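# Hang the lantern on the rail by its red wire

## Task

Get the lantern hanging from the rail, supported by its red wire, with no part of it touching the table.

## Robot and tools

Robot: two arms, left_arm and right_arm, each ending in a two-finger gripper. Calibrated bases in the scene frame: left_arm at (+0.013, +0.359, +0.020) m with quat_wxyz (+1.000, 0, 0, -0.012), right_arm at (-0.022, -0.346, +0.020) m with quat_wxyz (+1.000, 0, 0, +0.011). Scene frame: origin at table-top height midway between the nominal bases, +z up, +x out over the table, left_arm on the +y side. Arm names do not match image left and right. Reported hand poses can be off by a few centimetres, more at long reach.

Gripper axes: the fingers point along the gripper's +z and open and close along its y. end_effector_position is the point between the pads when closed. Closed fingertips reach about 19 mm past it, open ones about 6 mm. A block about 10 cm long sticks out toward the gripper's +x.

The 18-number row: one row covers both arms, and every number is in [-1, 1]. Numbers 1 to 9 are left_arm dx, dy, dz, rx, ry, rz, then left_gripper position, force_limit, speed. Numbers 10 to 18 are the same nine for right_arm and right_gripper. dx to rz are an offset, not a pose. They are measured from the arm's Hand target as it stood when the action or move began, along that Hand target's own axes. A value of 1.0 means 0.6 m or 180 degrees, and rx, ry, rz form one rotation vector. Repeating an offset moves the arm further each time. Six zeros re-request the current Hand target. Gripper position: +1 is fully open (85 mm), about -0.8 is where the pads meet, and -1 closes until blocked. force_limit and speed start at +1. Speed -1, 0 and +1 give about 20, 85 and 150 mm/s. A slow, low-force close gives a gentler grip of roughly 30 N per pad. Starting wide and closing fast gives 120 to 245 N. To leave a gripper unchanged, resend its last three numbers, because 0 counts as a command.

execute_actions(actions, cameras): actions is a list of actions. Each action is up to 15 rows, one per 1/30 s step. Every row counts from the start pose of that action, and a short action holds its last row. An empty list returns the state plus all camera images. cameras picks views by name: cam_high, cam_low, cam_pegs, cam_rail, cam_left_wrist, cam_right_wrist, or ["all"].

move(target, speed, blend, stop_force, zero, blocking, cameras): target is one 18-number row, or up to 15 rows. Every row is an offset from the same starting Hand targets, not from the row before. The arms follow straight paths that all finish together, within at most 10 s. speed is in m/s, from 0.002 to 1, default 0.25; turning is limited to twice that in rad/s. blend is a corner rounding in m, and 0 means stop at each target. stop_force, from 12 to 80 N, ends an arm's path when it feels that much push. Use it only when moving slowly and without turning the gripper. Leave it out when backing away from a contact. zero defaults to true, which takes a new force zero before the move. blocking=false returns after 0.5 s while the move keeps running, and it cannot be combined with stop_force. Paths do not steer round obstacles or the other arm.

wait(seconds 0 to 10) lets the scene run. stop brakes the running move. zoom_image(camera, region [x0,y0,x1,y1] in pixels, at most 504 on each side) enlarges part of the newest image from a camera. finished_scene(scene) ends the scene and cannot be undone. The lantern must stay hung with no robot holding it.

Results: end_effector_position (m) and end_effector_quat_wxyz per gripper, in the scene frame. Hand target is the last commanded pose after clipping, and the next offsets count from it. Each step, the command is clipped to within 70 mm and 16 degrees of the measured pose. A gripper may settle short of its target; if so, send the missing part as an offset. object_status codes: 0 moving; 1 blocked while opening; 2 blocked while closing, which means a grip; 3 reached the requested position or fully closed. position_measured is in counts: 3 fully open, 78 about 60 mm, 130 about 40 mm, 180 about 20 mm, 230 pads together. Flange force is along the gripper's axes and includes the held weight. It can read "no reading" near singular poses. A move result adds a move: line with outcomes such as done, off_target, moving, held or fault, plus limits=paced or held. MOTOR HOT warns of overheating before a 30 to 60 s brake.

Cautions: a contact force of 150 N, or joint torque at its limit, stops the arm for 10 s. Torque limits are 144 N m for waist, shoulder and elbow and 36 N m for the three wrist joints. A load counts toward this. Even aiming slightly past a firm contact can trigger a fault. Avoid fast touches and hard grips on parts still resting on something. Never let the arms hit or squeeze each other, and do not close one gripper on the other's fingers. Do not drop parts, release them while moving, slam fixed things, or let anything leave the table. Holding loads or stretching an arm out heats the motors. Loose objects may be nudged now and then, so look with the cameras before finishing.

Each tool is called after "Request:" as name(argument=value, ...), one argument or row to a line, values as JSON.

## Session

Request:
execute_actions(
  actions=[],
)

Scene clock: 0.00 s.
left_arm: end_effector_position=(+0.2070, +1.0431, +0.2014) position_measured=3 object_status=3 end_effector_quat_wxyz=(-0.183, +0.662, +0.473, +0.551) | right_arm: end_effector_position=(+0.1633, -0.6196, +0.3473) position_measured=3 object_status=3 end_effector_quat_wxyz=(+0.564, -0.543, -0.484, -0.390)
Joint positions: left_arm=[1.3 0.279 -0.626 2.59 -0.632 0.649] | right_arm=[-1.113 0.561 0.374 -0.986 -2.709 -1.201]
Joint velocities: within noise
Flange force (N): no reading
Hand target: left_arm +0.2070, +1.0431, +0.2014; -0.183, +0.662, +0.473, +0.551 | right_arm +0.1633, -0.6196, +0.3473; +0.564, -0.543, -0.484, -0.390
Tool commands: left_gripper/position=+1.0 left_gripper/force_limit=+1.0 left_gripper/speed=+1.0 right_gripper/position=+1.0 right_gripper/force_limit=+1.0 right_gripper/speed=+1.0

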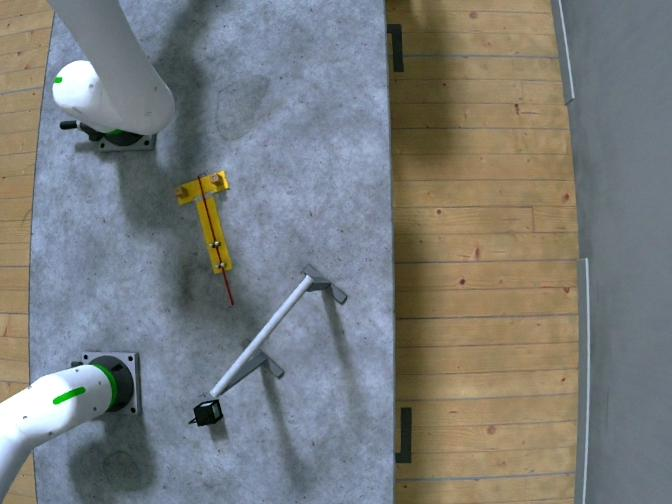

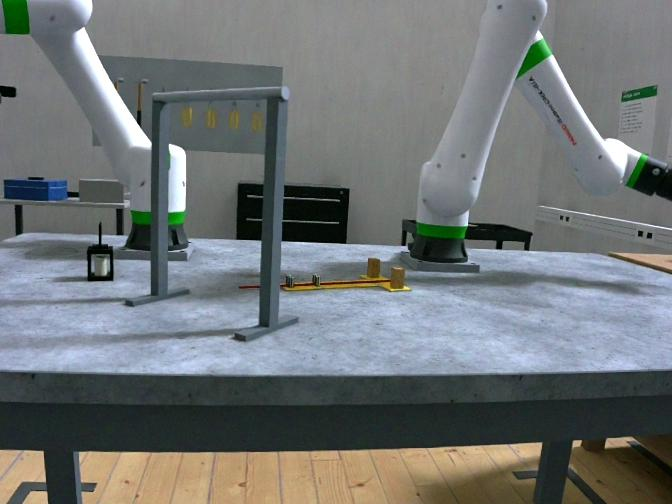

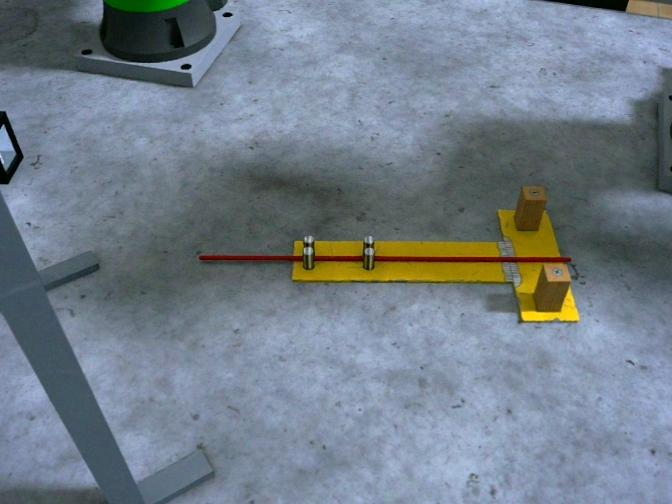

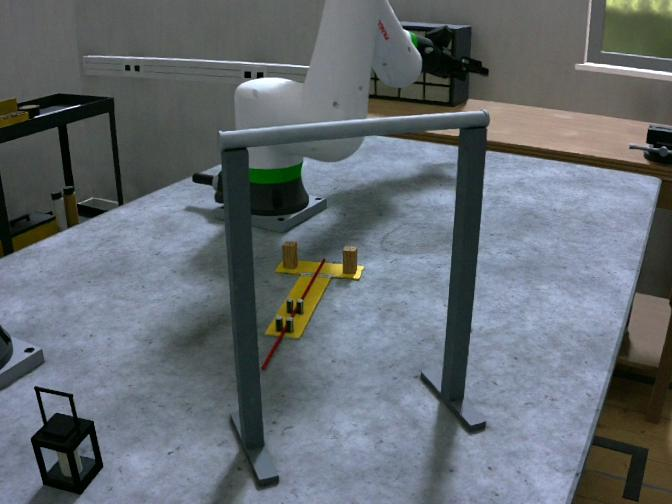

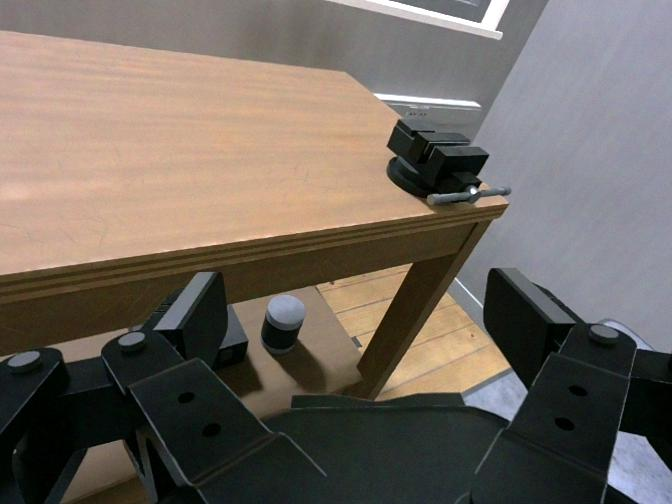

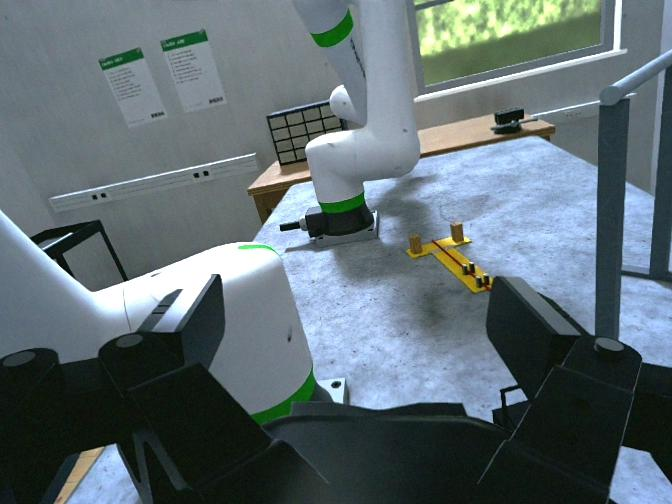

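Request:
zoom_image(
  camera="cam_pegs",
  region=[180, 160, 600, 340],
)

Request:
zoom_image(
  camera="cam_rail",
  region=[0, 220, 400, 500],
)

Request:
zoom_image(
  camera="cam_low",
  region=[60, 70, 430, 350],
)

Request:
zoom_image(
  camera="cam_high",
  region=[150, 150, 370, 440],
)

Scaled by 1.200 from the camera's 672x504 image, which has a finer 960x720 frame.

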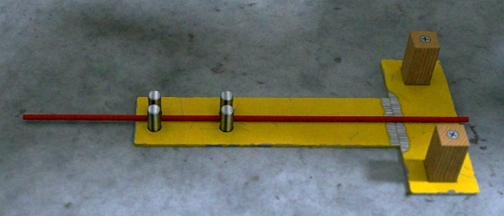

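Scaled by 1.260 from the camera's 672x504 image, which has a finer 960x720 frame.

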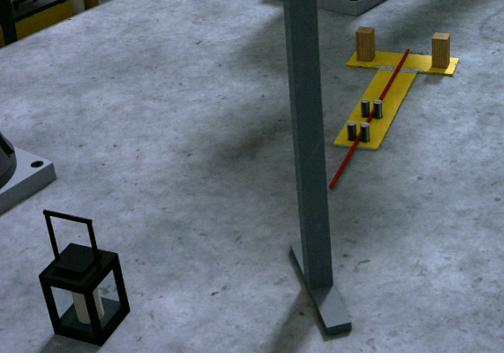

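Scaled by 1.362 from the camera's 672x504 image, which has a finer 960x720 frame.

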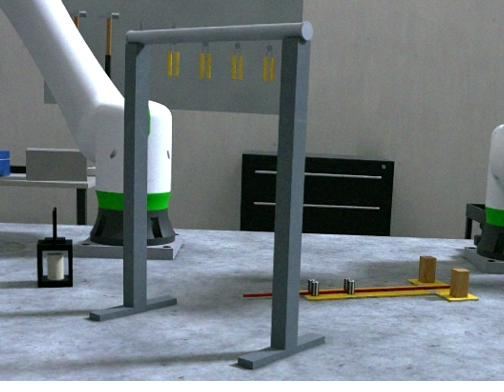

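Scaled by 1.738 from the camera's 672x504 image, which has a finer 960x720 frame.

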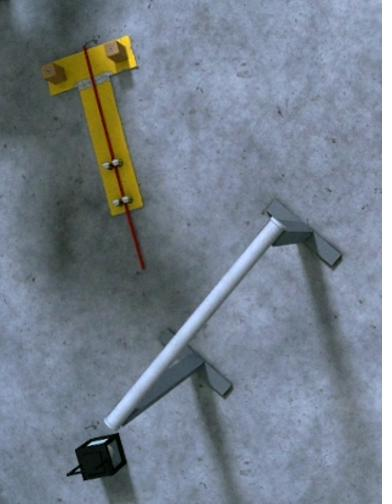

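Request:
move(
  target=[
    [-0.072,0.479,-0.293,0.1147,-0.1641,-0.0856,-0.5,1,1,0.04,0.078,0.3,-0.0085,-0.2418,-0.0516,-0.3,1,1],
    [-0.400,0.789,-0.938,0.2294,-0.3283,-0.1712,-0.5,1,1,0.079,0.156,0.599,-0.0171,-0.4836,-0.1032,-0.3,1,1],
  ],
  speed=0.3,
  blend=0.05,
  cameras=["all"],
)

Scene clock: 121.33 s.
left_arm: end_effector_position=(+0.2996, +0.2814, +0.2996) position_measured=192 object_status=3 end_effector_quat_wxyz=(+0.000, +0.597, +0.802, +0.000) | right_arm: end_effector_position=(+0.2208, -0.2496, +0.3501) position_measured=167 object_status=3 end_effector_quat_wxyz=(-0.001, +0.598, +0.802, +0.000)
Joint positions: left_arm=[-0.692 -0.407 -0.336 3.142 1.641 2.579] | right_arm=[0.875 -0.49 -0.265 -0.001 -1.796 -2.18]
Flange force (N): left_arm=[-2.6 -8.1 5.6] | right_arm=[-1.9 -0.5 4.8]
Hand target: left_arm +0.2996, +0.2814, +0.2996; +0.000, +0.597, +0.802, +0.000 | right_arm +0.2208, -0.2496, +0.3501; -0.001, +0.598, +0.802, +0.000
Off the commanded pose: left_arm 0.000 m, 0 deg | right_arm 0.000 m, 0 deg.
move: done
camera_calibration:
cam_left_wrist: T_world_to_cam=[[0.960605, 0.276993, 0.0226519, -0.369009], [0.251264, -0.900418, 0.355124, 0.0865108], [0.118763, -0.335442, -0.934545, 0.46716], [0, 0, 0, 1]] pos_world=[0.277254, 0.336814, 0.414218]
cam_right_wrist: T_world_to_cam=[[0.951734, 0.305842, 0.0257268, -0.132929], [0.278694, -0.896274, 0.344996, -0.390934], [0.128573, -0.321174, -0.938252, 0.354217], [0, 0, 0, 1]] pos_world=[0.189921, -0.195964, 0.470635]

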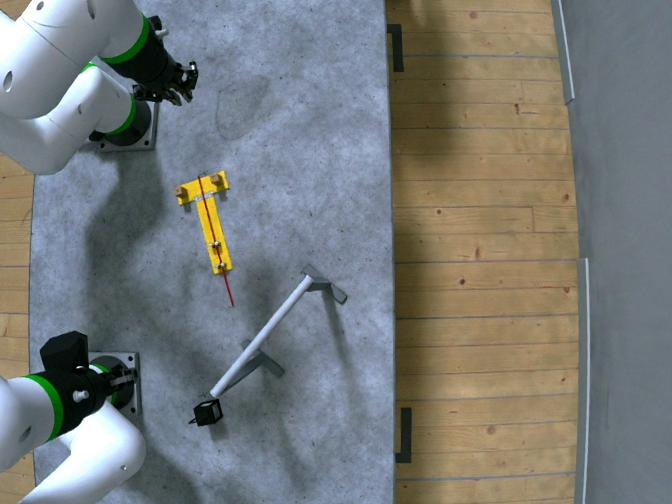

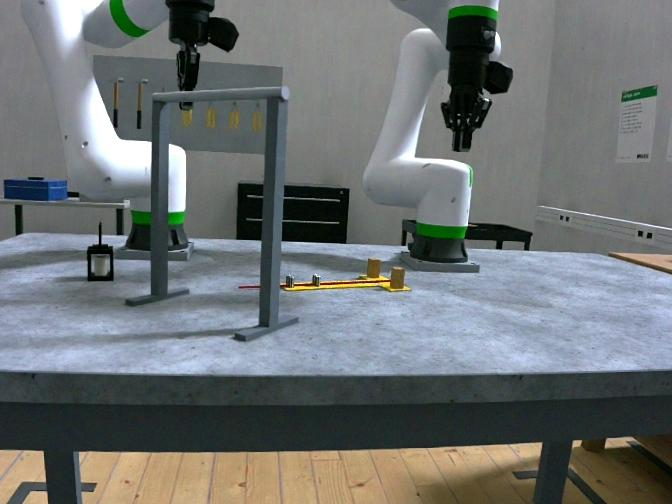

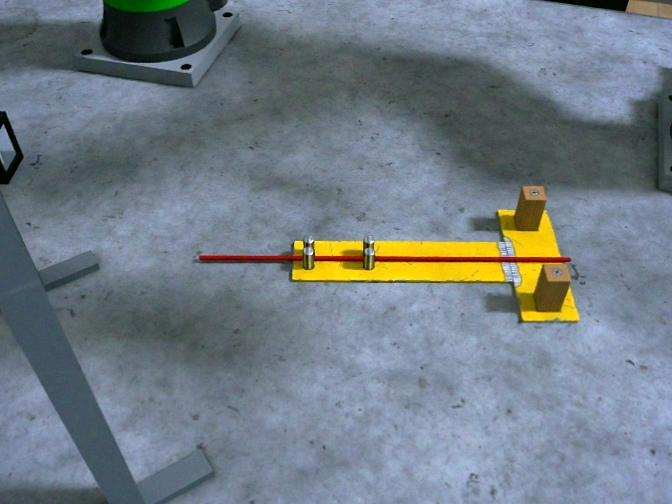

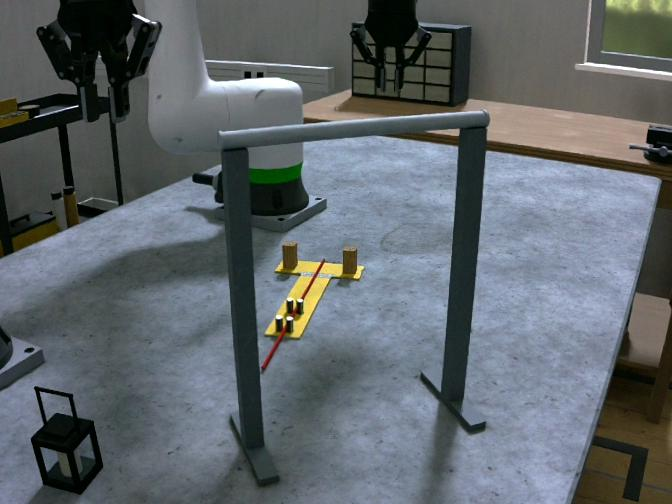

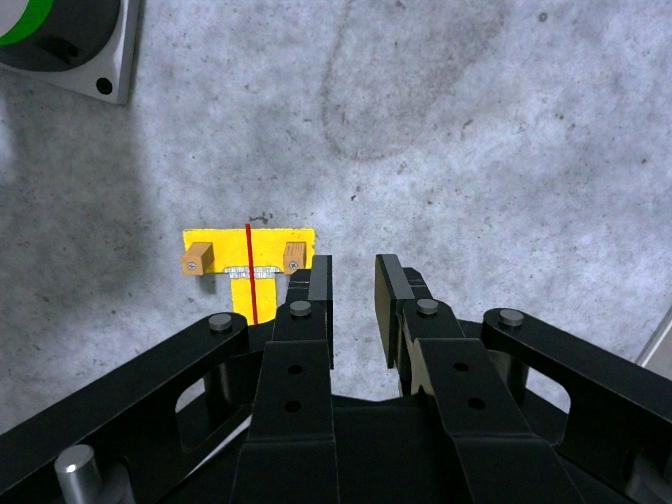

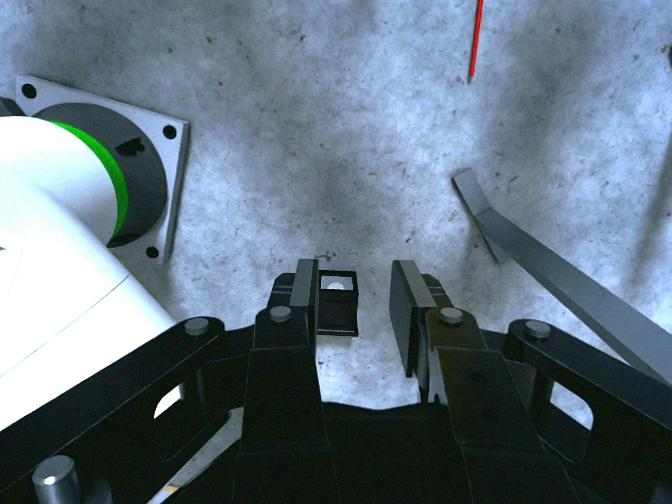

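Request:
move(
  target=[0,0,0,0,0,0,-0.5,1,1,0.203,0.245,0.417,0,0,0,-0.3,1,1],
  speed=0.3,
  cameras=["cam_right_wrist","cam_pegs","cam_rail","cam_left_wrist"],
)

Request:
zoom_image(
  camera="cam_right_wrist",
  region=[220, 60, 480, 320],
)

Scene clock: 134.93 s.
left_arm: end_effector_position=(+0.2996, +0.2814, +0.2996) position_measured=192 object_status=3 end_effector_quat_wxyz=(+0.000, +0.597, +0.802, +0.000) | right_arm: end_effector_position=(+0.3267, -0.0908, +0.0999) position_measured=167 object_status=3 end_effector_quat_wxyz=(-0.001, +0.598, +0.802, +0.000)
Joint positions: left_arm=[-0.692 -0.407 -0.336 3.142 1.641 2.579] | right_arm=[0.914 0.078 -0.41 -0.001 -1.084 -2.218]
Flange force (N): left_arm=[-2.7 -8.0 4.4] | right_arm=[0.0 -3.7 2.0]
Hand target: left_arm +0.2996, +0.2814, +0.2996; +0.000, +0.597, +0.802, +0.000 | right_arm +0.3267, -0.0908, +0.0999; -0.001, +0.598, +0.802, +0.000
Off the commanded pose: left_arm 0.000 m, 0 deg | right_arm 0.000 m, 0 deg.
move: done
camera_calibration:
cam_left_wrist: T_world_to_cam=[[0.960613, 0.276968, 0.0225884, -0.369005], [0.251276, -0.900458, 0.355016, 0.0866554], [0.118668, -0.335357, -0.934587, 0.467208], [0, 0, 0, 1]] pos_world=[0.277254, 0.336914, 0.414218]
cam_right_wrist: T_world_to_cam=[[0.951695, 0.305959, 0.025783, -0.275845], [0.278782, -0.896236, 0.345023, -0.191833], [0.128671, -0.321169, -0.93824, 0.156822], [0, 0, 0, 1]] pos_world=[0.295821, -0.0371642, 0.220435]
Images, in order (width x height): cam_pegs 672x504, cam_rail 672x504, cam_left_wrist 672x504, cam_right_wrist 672x504.

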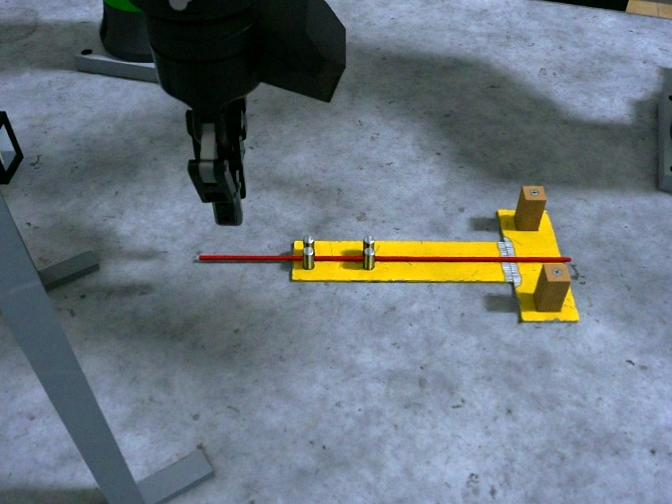

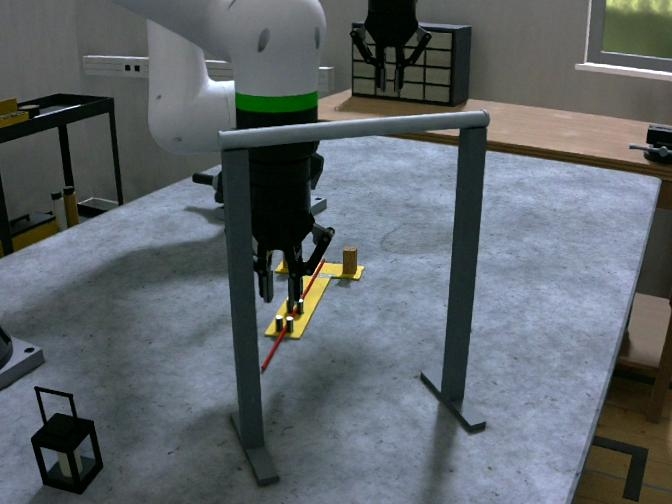

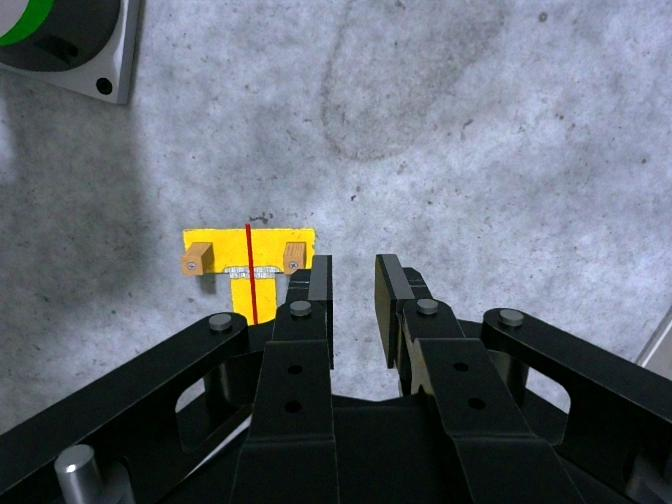

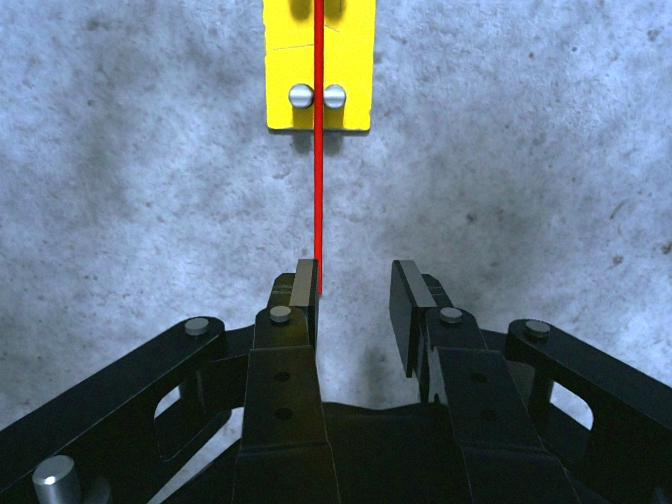

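Scaled by 1.938 from the camera's 672x504 image, which has a finer 960x720 frame.

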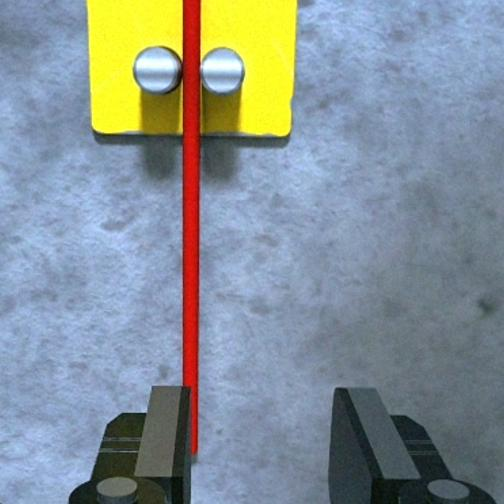

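Request:
move(
  target=[0,0,0,0,0,0,-0.5,1,1,0.015,-0.0262,0,0,0,0,-0.3,1,1],
)

Request:
move(
  target=[0,0,0,0,0,0,-0.5,1,1,0,0,0.105,0,0,0,-0.3,1,1],
  speed=0.15,
  cameras=["cam_right_wrist","cam_pegs","cam_low"],
)

Request:
zoom_image(
  camera="cam_low",
  region=[200, 180, 440, 320],
)

Request:
zoom_image(
  camera="cam_right_wrist",
  region=[220, 60, 480, 320],
)

Scene clock: 155.80 s.
left_arm: end_effector_position=(+0.2996, +0.2814, +0.2996) position_measured=192 object_status=3 end_effector_quat_wxyz=(+0.000, +0.597, +0.802, +0.000) | right_arm: end_effector_position=(+0.3090, -0.0867, +0.0999) position_measured=167 object_status=3 end_effector_quat_wxyz=(-0.001, +0.598, +0.802, +0.000)
Joint positions: left_arm=[-0.692 -0.407 -0.336 3.142 1.641 2.579] | right_arm=[0.956 0.049 -0.44 -0.001 -1.082 -2.259]
Flange force (N): left_arm=[-2.7 -8.1 4.4] | right_arm=[-0.5 -2.3 3.1]
Hand target: left_arm +0.2996, +0.2814, +0.2996; +0.000, +0.597, +0.802, +0.000 | right_arm +0.3090, -0.0867, +0.0999; -0.001, +0.598, +0.802, +0.000
Off the commanded pose: left_arm 0.000 m, 0 deg | right_arm 0.000 m, 0 deg.
move: done

Scene clock: 156.63 s.
left_arm: end_effector_position=(+0.2996, +0.2814, +0.2996) position_measured=192 object_status=3 end_effector_quat_wxyz=(+0.000, +0.597, +0.802, +0.000) | right_arm: end_effector_position=(+0.3089, -0.0866, +0.0369) position_measured=167 object_status=3 end_effector_quat_wxyz=(-0.001, +0.598, +0.802, +0.000)
Joint positions: left_arm=[-0.692 -0.407 -0.336 3.142 1.641 2.579] | right_arm=[0.956 0.142 -0.511 -0.001 -0.917 -2.259]
Flange force (N): left_arm=[-2.7 -7.4 4.3] | right_arm=[-0.4 -2.3 2.3]
Hand target: left_arm +0.2996, +0.2814, +0.2996; +0.000, +0.597, +0.802, +0.000 | right_arm +0.3090, -0.0866, +0.0369; -0.001, +0.598, +0.802, +0.000
Off the commanded pose: left_arm 0.000 m, 0 deg | right_arm 0.000 m, 0 deg.
move: done
camera_calibration:
cam_right_wrist: T_world_to_cam=[[0.951708, 0.305927, 0.0256941, -0.258556], [0.278784, -0.896246, 0.344997, -0.161367], [0.128572, -0.321173, -0.938252, 0.101381], [0, 0, 0, 1]] pos_world=[0.278022, -0.0329641, 0.157436]
Images, in order (width x height): cam_low 672x504, cam_pegs 672x504, cam_right_wrist 672x504.

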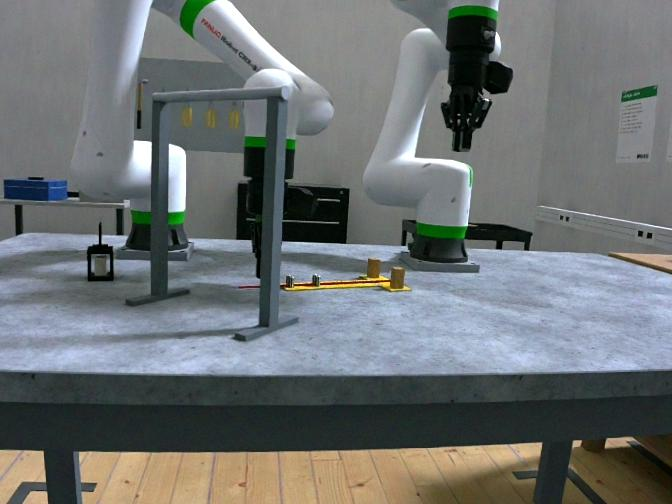

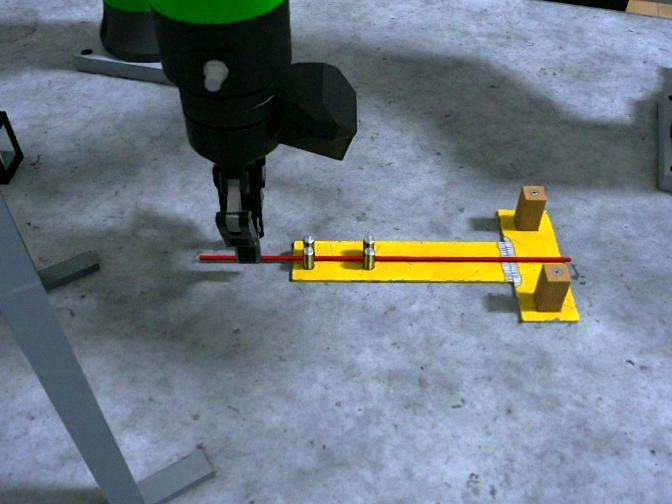

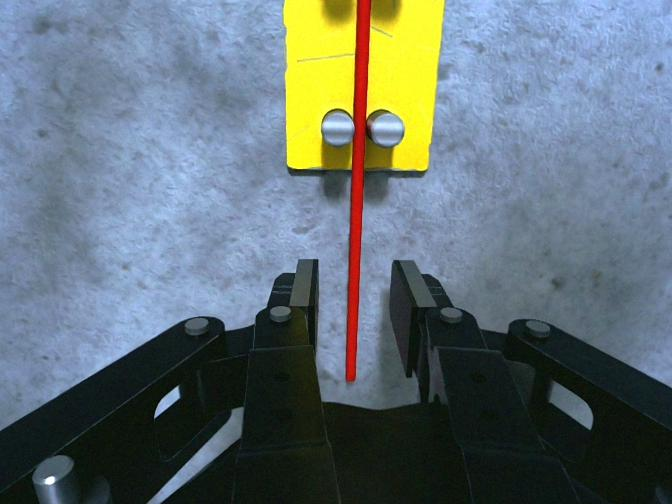

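Scaled by 2.100 from the camera's 672x504 image, which has a finer 960x720 frame.

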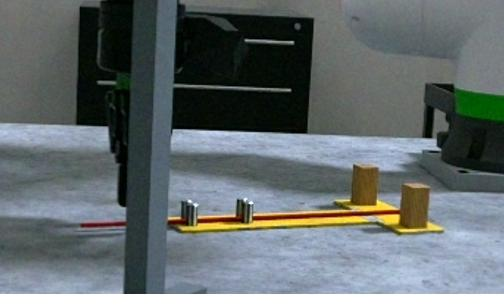

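Scaled by 1.938 from the camera's 672x504 image, which has a finer 960x720 frame.

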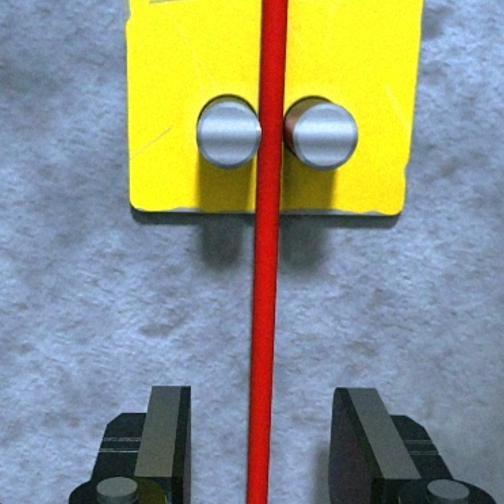

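Request:
move(
  target=[0,0,0,0,0,0,-0.5,1,1,0,0,0.037,0,0,0,-0.3,1,1],
  speed=0.03,
  stop_force=15,
  cameras=["cam_right_wrist","cam_pegs","cam_low"],
)

Request:
zoom_image(
  camera="cam_low",
  region=[200, 180, 440, 320],
)

Request:
zoom_image(
  camera="cam_pegs",
  region=[180, 160, 420, 320],
)

Scene clock: 166.93 s.
left_arm: end_effector_position=(+0.2996, +0.2814, +0.2996) position_measured=192 object_status=3 end_effector_quat_wxyz=(+0.000, +0.597, +0.802, +0.000) | right_arm: end_effector_position=(+0.3091, -0.0866, +0.0191) position_measured=167 object_status=3 end_effector_quat_wxyz=(+0.000, +0.598, +0.802, +0.000)
Joint positions: left_arm=[-0.692 -0.407 -0.336 3.142 1.641 2.579] | right_arm=[0.956 0.174 -0.527 -0.001 -0.87 -2.259]
Flange force (N): left_arm=[-2.3 -8.0 4.4] | right_arm=[-5.6 -30.7 -107.7]
Hand target: left_arm +0.2996, +0.2814, +0.2996; +0.000, +0.597, +0.802, +0.000 | right_arm +0.3090, -0.0866, +0.0191; +0.000, +0.598, +0.802, +0.000 (not the last commanded pose)
Off the commanded pose: left_arm 0.000 m, 0 deg | right_arm 0.004 m, 0 deg.
move: contact (right_arm)
camera_calibration:
cam_right_wrist: T_world_to_cam=[[0.95167, 0.306022, 0.0259612, -0.258216], [0.278777, -0.896218, 0.345075, -0.155261], [0.128868, -0.32116, -0.938216, 0.0845794], [0, 0, 0, 1]] pos_world=[0.278121, -0.0329646, 0.139634]
Images, in order (width x height): cam_low 672x504, cam_pegs 672x504, cam_right_wrist 672x504.

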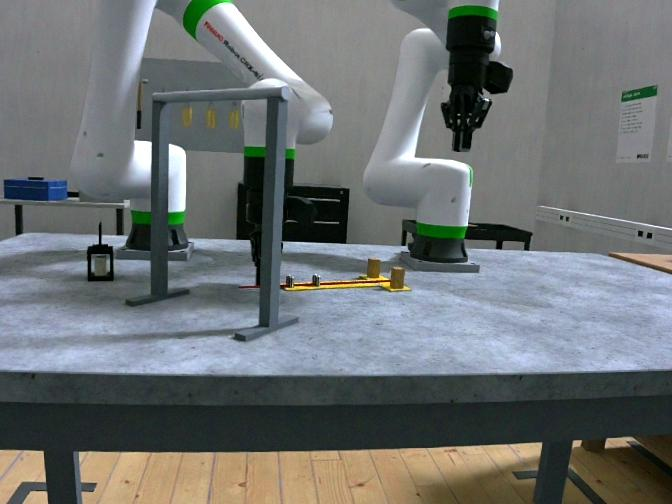

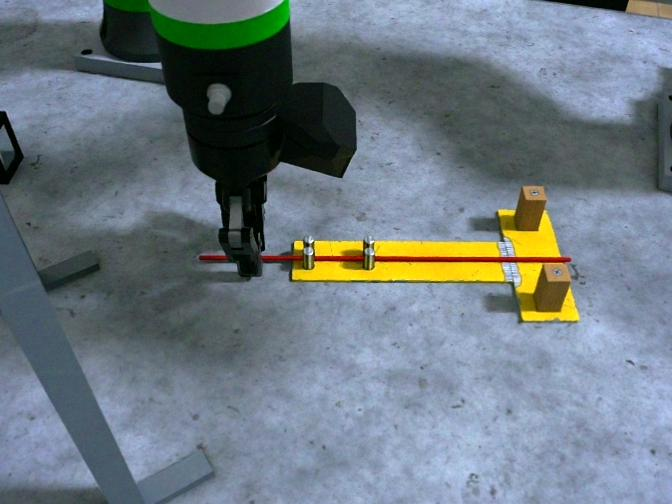

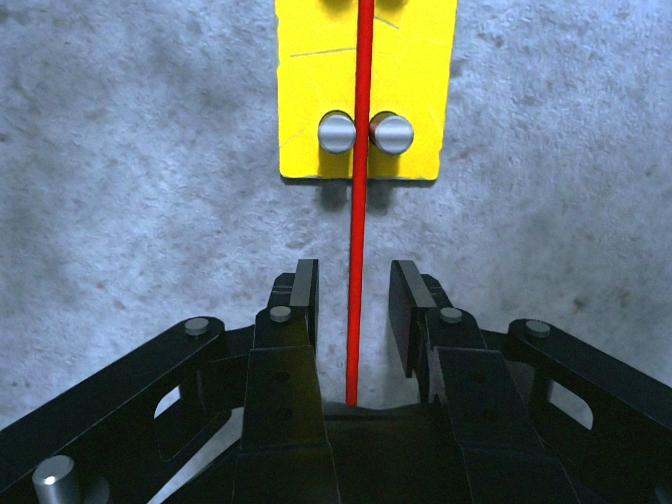

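Scaled by 2.100 from the camera's 672x504 image, which has a finer 960x720 frame.

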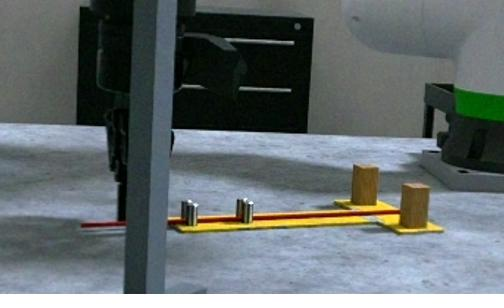

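Scaled by 2.100 from the camera's 672x504 image, which has a finer 960x720 frame.

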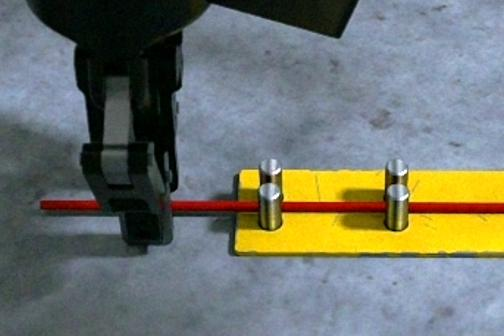

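Request:
move(
  target=[0,0,0,0,0,0,-0.5,1,1,0,0,-0.010,0,0,0,-0.3,1,1],
)

Request:
move(
  target=[0,0,0,0,0,0,-0.5,1,1,0,0,0,0,0,0,-1,0,-1],
  cameras=["cam_right_wrist","cam_pegs"],
)

Request:
zoom_image(
  camera="cam_pegs",
  region=[180, 160, 420, 320],
)

Scene clock: 172.50 s.
left_arm: end_effector_position=(+0.2996, +0.2814, +0.2996) position_measured=192 object_status=3 end_effector_quat_wxyz=(+0.000, +0.597, +0.802, +0.000) | right_arm: end_effector_position=(+0.3090, -0.0866, +0.0251) position_measured=167 object_status=3 end_effector_quat_wxyz=(+0.000, +0.598, +0.802, +0.000)
Joint positions: left_arm=[-0.692 -0.407 -0.336 3.142 1.641 2.579] | right_arm=[0.956 0.163 -0.522 -0.001 -0.886 -2.259]
Flange force (N): left_arm=[-2.2 -8.0 4.6] | right_arm=[-0.8 -1.6 2.7]
Hand target: left_arm +0.2996, +0.2814, +0.2996; +0.000, +0.597, +0.802, +0.000 | right_arm +0.3090, -0.0866, +0.0251; +0.000, +0.598, +0.802, +0.000
Off the commanded pose: left_arm 0.000 m, 0 deg | right_arm 0.000 m, 0 deg.
move: done

Scene clock: 174.17 s.
left_arm: end_effector_position=(+0.2996, +0.2814, +0.2996) position_measured=192 object_status=3 end_effector_quat_wxyz=(+0.000, +0.597, +0.802, +0.000) | right_arm: end_effector_position=(+0.3090, -0.0866, +0.0251) position_measured=228 object_status=0 end_effector_quat_wxyz=(+0.000, +0.598, +0.802, +0.000)
Joint positions: left_arm=[-0.692 -0.407 -0.336 3.142 1.641 2.579] | right_arm=[0.956 0.163 -0.522 -0.001 -0.886 -2.259]
Flange force (N): left_arm=[-2.3 -7.7 4.2] | right_arm=[-0.6 -1.1 2.4]
Hand target: left_arm +0.2996, +0.2814, +0.2996; +0.000, +0.597, +0.802, +0.000 | right_arm +0.3090, -0.0866, +0.0251; +0.000, +0.598, +0.802, +0.000
Off the commanded pose: left_arm 0.000 m, 0 deg | right_arm 0.000 m, 0 deg.
move: done
camera_calibration:
cam_right_wrist: T_world_to_cam=[[0.95171, 0.305905, 0.0259054, -0.258379], [0.278688, -0.896256, 0.345048, -0.157304], [0.12877, -0.321166, -0.938227, 0.0902378], [0, 0, 0, 1]] pos_world=[0.278121, -0.032964, 0.145634]
Images, in order (width x height): cam_pegs 672x504, cam_right_wrist 672x504.

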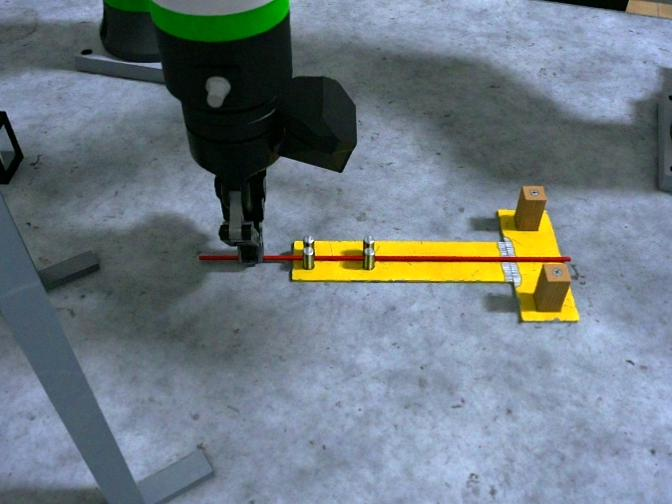

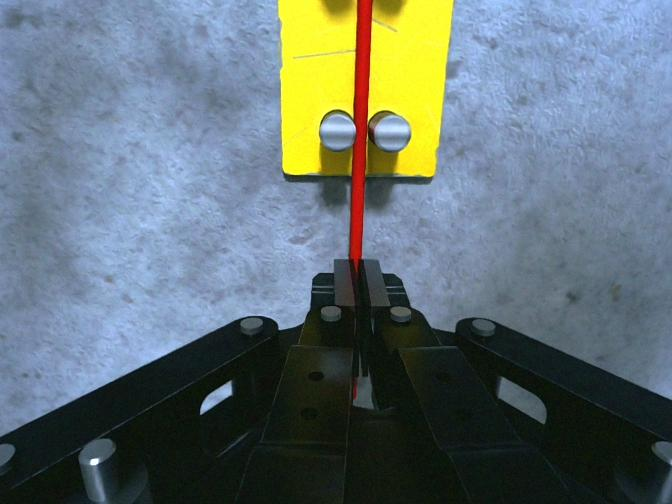

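Scaled by 2.100 from the camera's 672x504 image, which has a finer 960x720 frame.

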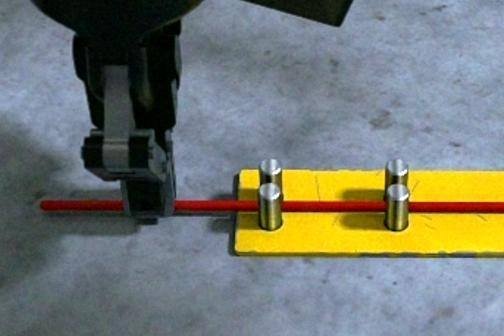

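Request:
move(
  target=[0,0,0,0,0,0,-0.5,1,1,-0.05,0,0,0,0,0,-1,0,-1],
  speed=0.05,
  stop_force=30,
  cameras=["cam_right_wrist","cam_pegs"],
)

Request:
zoom_image(
  camera="cam_right_wrist",
  region=[220, 0, 480, 260],
)

Scene clock: 180.67 s.
left_arm: end_effector_position=(+0.2996, +0.2814, +0.2996) position_measured=192 object_status=3 end_effector_quat_wxyz=(+0.000, +0.597, +0.802, +0.000) | right_arm: end_effector_position=(+0.3176, -0.1154, +0.0251) position_measured=228 object_status=2 end_effector_quat_wxyz=(+0.000, +0.598, +0.802, +0.000)
Joint positions: left_arm=[-0.692 -0.407 -0.336 3.142 1.641 2.579] | right_arm=[0.896 0.14 -0.549 -0.001 -0.882 -2.199]
Flange force (N): left_arm=[-2.6 -8.1 4.7] | right_arm=[0.2 -2.1 2.7]
Hand target: left_arm +0.2996, +0.2814, +0.2996; +0.000, +0.597, +0.802, +0.000 | right_arm +0.3176, -0.1153, +0.0251; +0.000, +0.598, +0.802, +0.000
Off the commanded pose: left_arm 0.000 m, 0 deg | right_arm 0.000 m, 0 deg.
move: done
camera_calibration:
cam_right_wrist: T_world_to_cam=[[0.951662, 0.30605, 0.0259516, -0.257738], [0.278802, -0.896198, 0.345108, -0.185551], [0.128878, -0.321191, -0.938204, 0.0798445], [0, 0, 0, 1]] pos_world=[0.286721, -0.0617645, 0.145634]
Images, in order (width x height): cam_pegs 672x504, cam_right_wrist 672x504.

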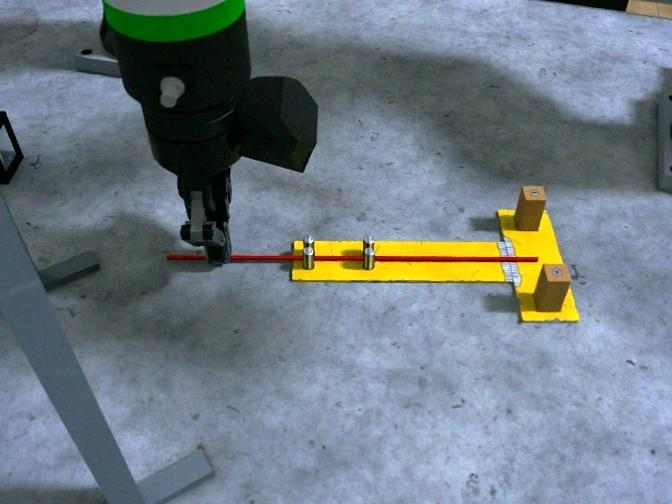

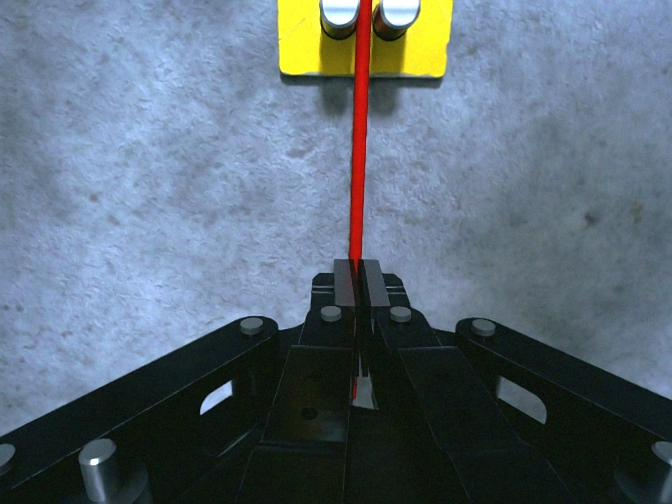

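Scaled by 1.938 from the camera's 672x504 image, which has a finer 960x720 frame.

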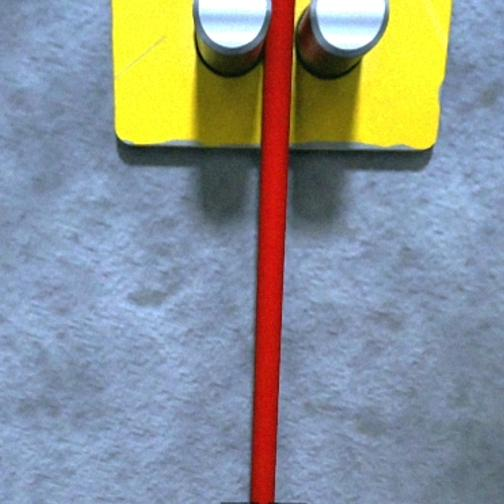

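Request:
move(
  target=[-0.2955,-0.183,0.3,0,0,0,-1,1,1,-0.0917,0,0,0,0,0,-1,0,-1],
  speed=0.1,
  cameras=["all"],
)

Request:
zoom_image(
  camera="cam_left_wrist",
  region=[100, 0, 500, 400],
)

Scene clock: 202.90 s.
left_arm: end_effector_position=(+0.2453, +0.0800, +0.1197) position_measured=234 object_status=3 end_effector_quat_wxyz=(+0.000, +0.597, +0.802, +0.000) | right_arm: end_effector_position=(+0.3333, -0.1681, +0.0250) position_measured=228 object_status=2 end_effector_quat_wxyz=(+0.000, +0.598, +0.802, +0.000)
Joint positions: left_arm=[-1.218 -0.127 -0.558 3.142 1.139 3.104] | right_arm=[0.774 0.109 -0.585 -0.001 -0.877 -2.077]
Flange force (N): left_arm=[5.0 -7.4 2.6] | right_arm=[0.0 -1.2 2.8]
Hand target: left_arm +0.2453, +0.0800, +0.1197; +0.000, +0.597, +0.802, +0.000 | right_arm +0.3333, -0.1681, +0.0250; +0.000, +0.598, +0.802, +0.000
Off the commanded pose: left_arm 0.000 m, 0 deg | right_arm 0.000 m, 0 deg.
move: done
camera_calibration:
cam_left_wrist: T_world_to_cam=[[0.960602, 0.277001, 0.0226783, -0.257019], [0.251273, -0.900449, 0.355039, -0.0171555], [0.118767, -0.335353, -0.934576, 0.23786], [0, 0, 0, 1]] pos_world=[0.222954, 0.135514, 0.234218]
cam_right_wrist: T_world_to_cam=[[0.95171, 0.305905, 0.0259054, -0.256572], [0.278688, -0.896256, 0.345048, -0.237087], [0.12877, -0.321166, -0.938227, 0.0608399], [0, 0, 0, 1]] pos_world=[0.302421, -0.114464, 0.145534]

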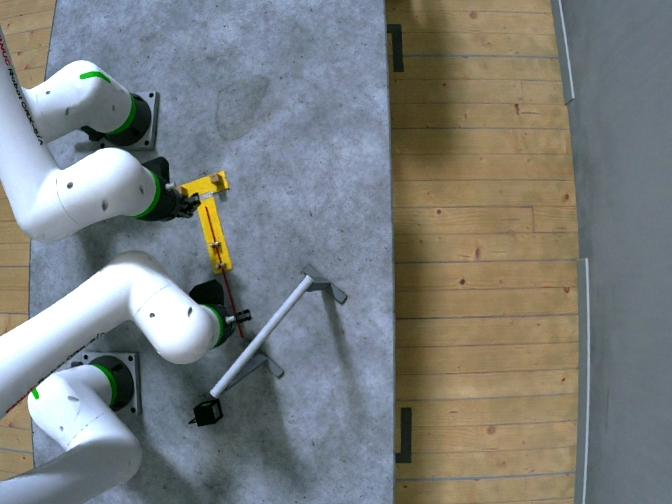

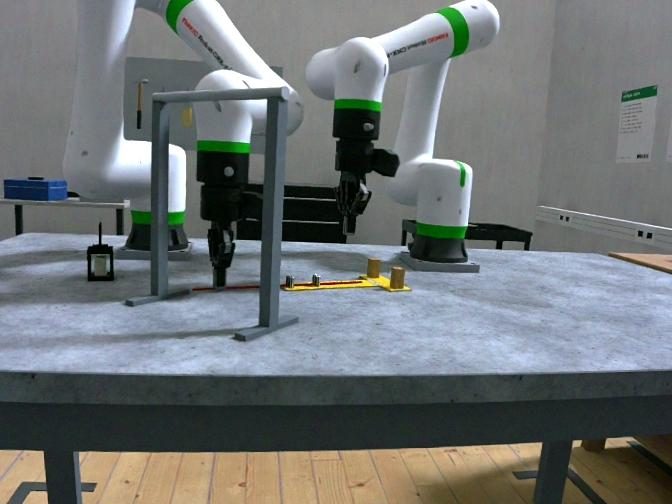

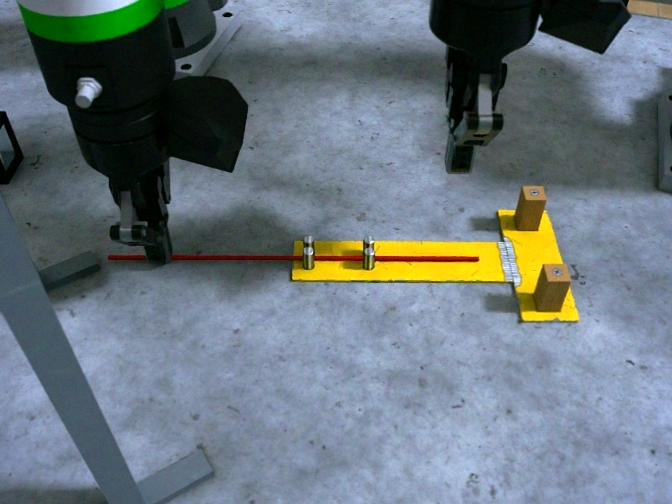

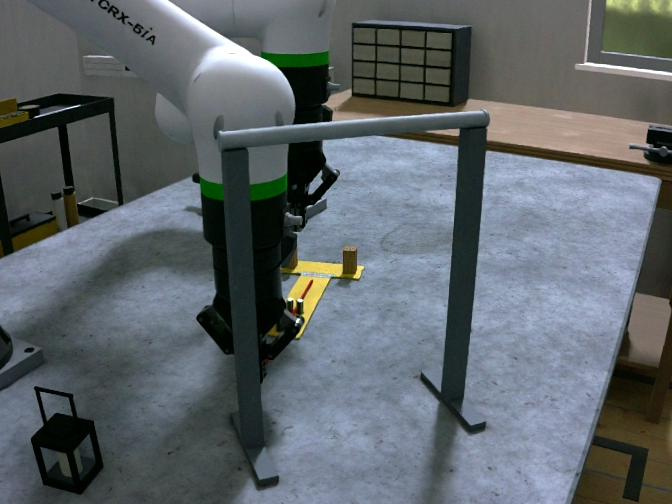

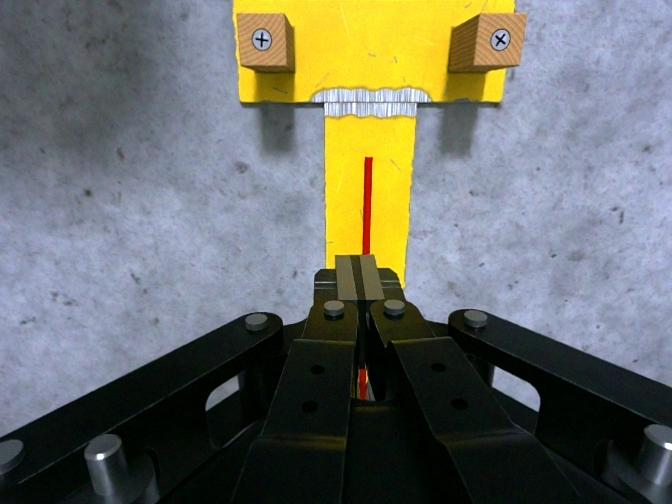

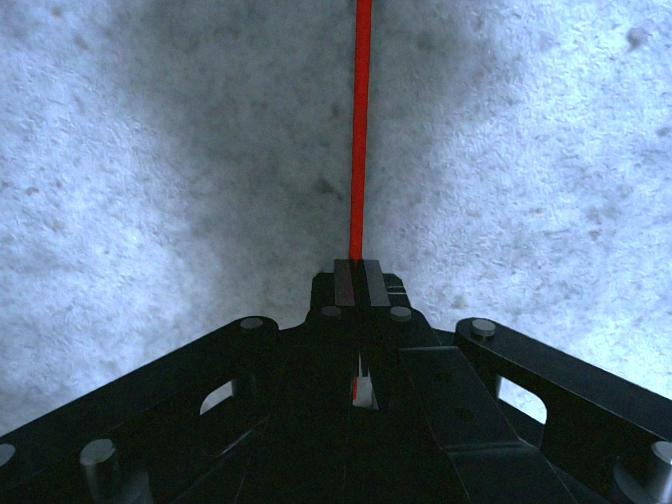

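Scaled by 1.260 from the camera's 672x504 image, which has a finer 960x720 frame.

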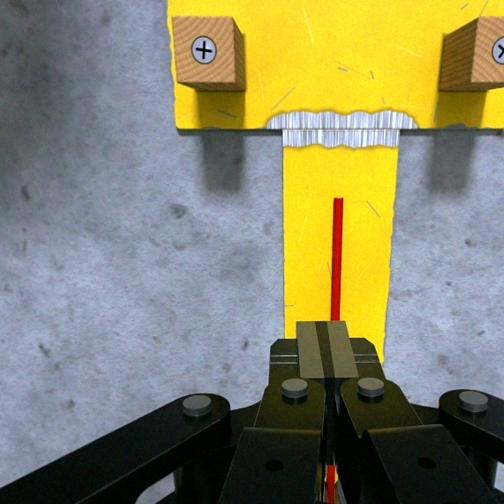

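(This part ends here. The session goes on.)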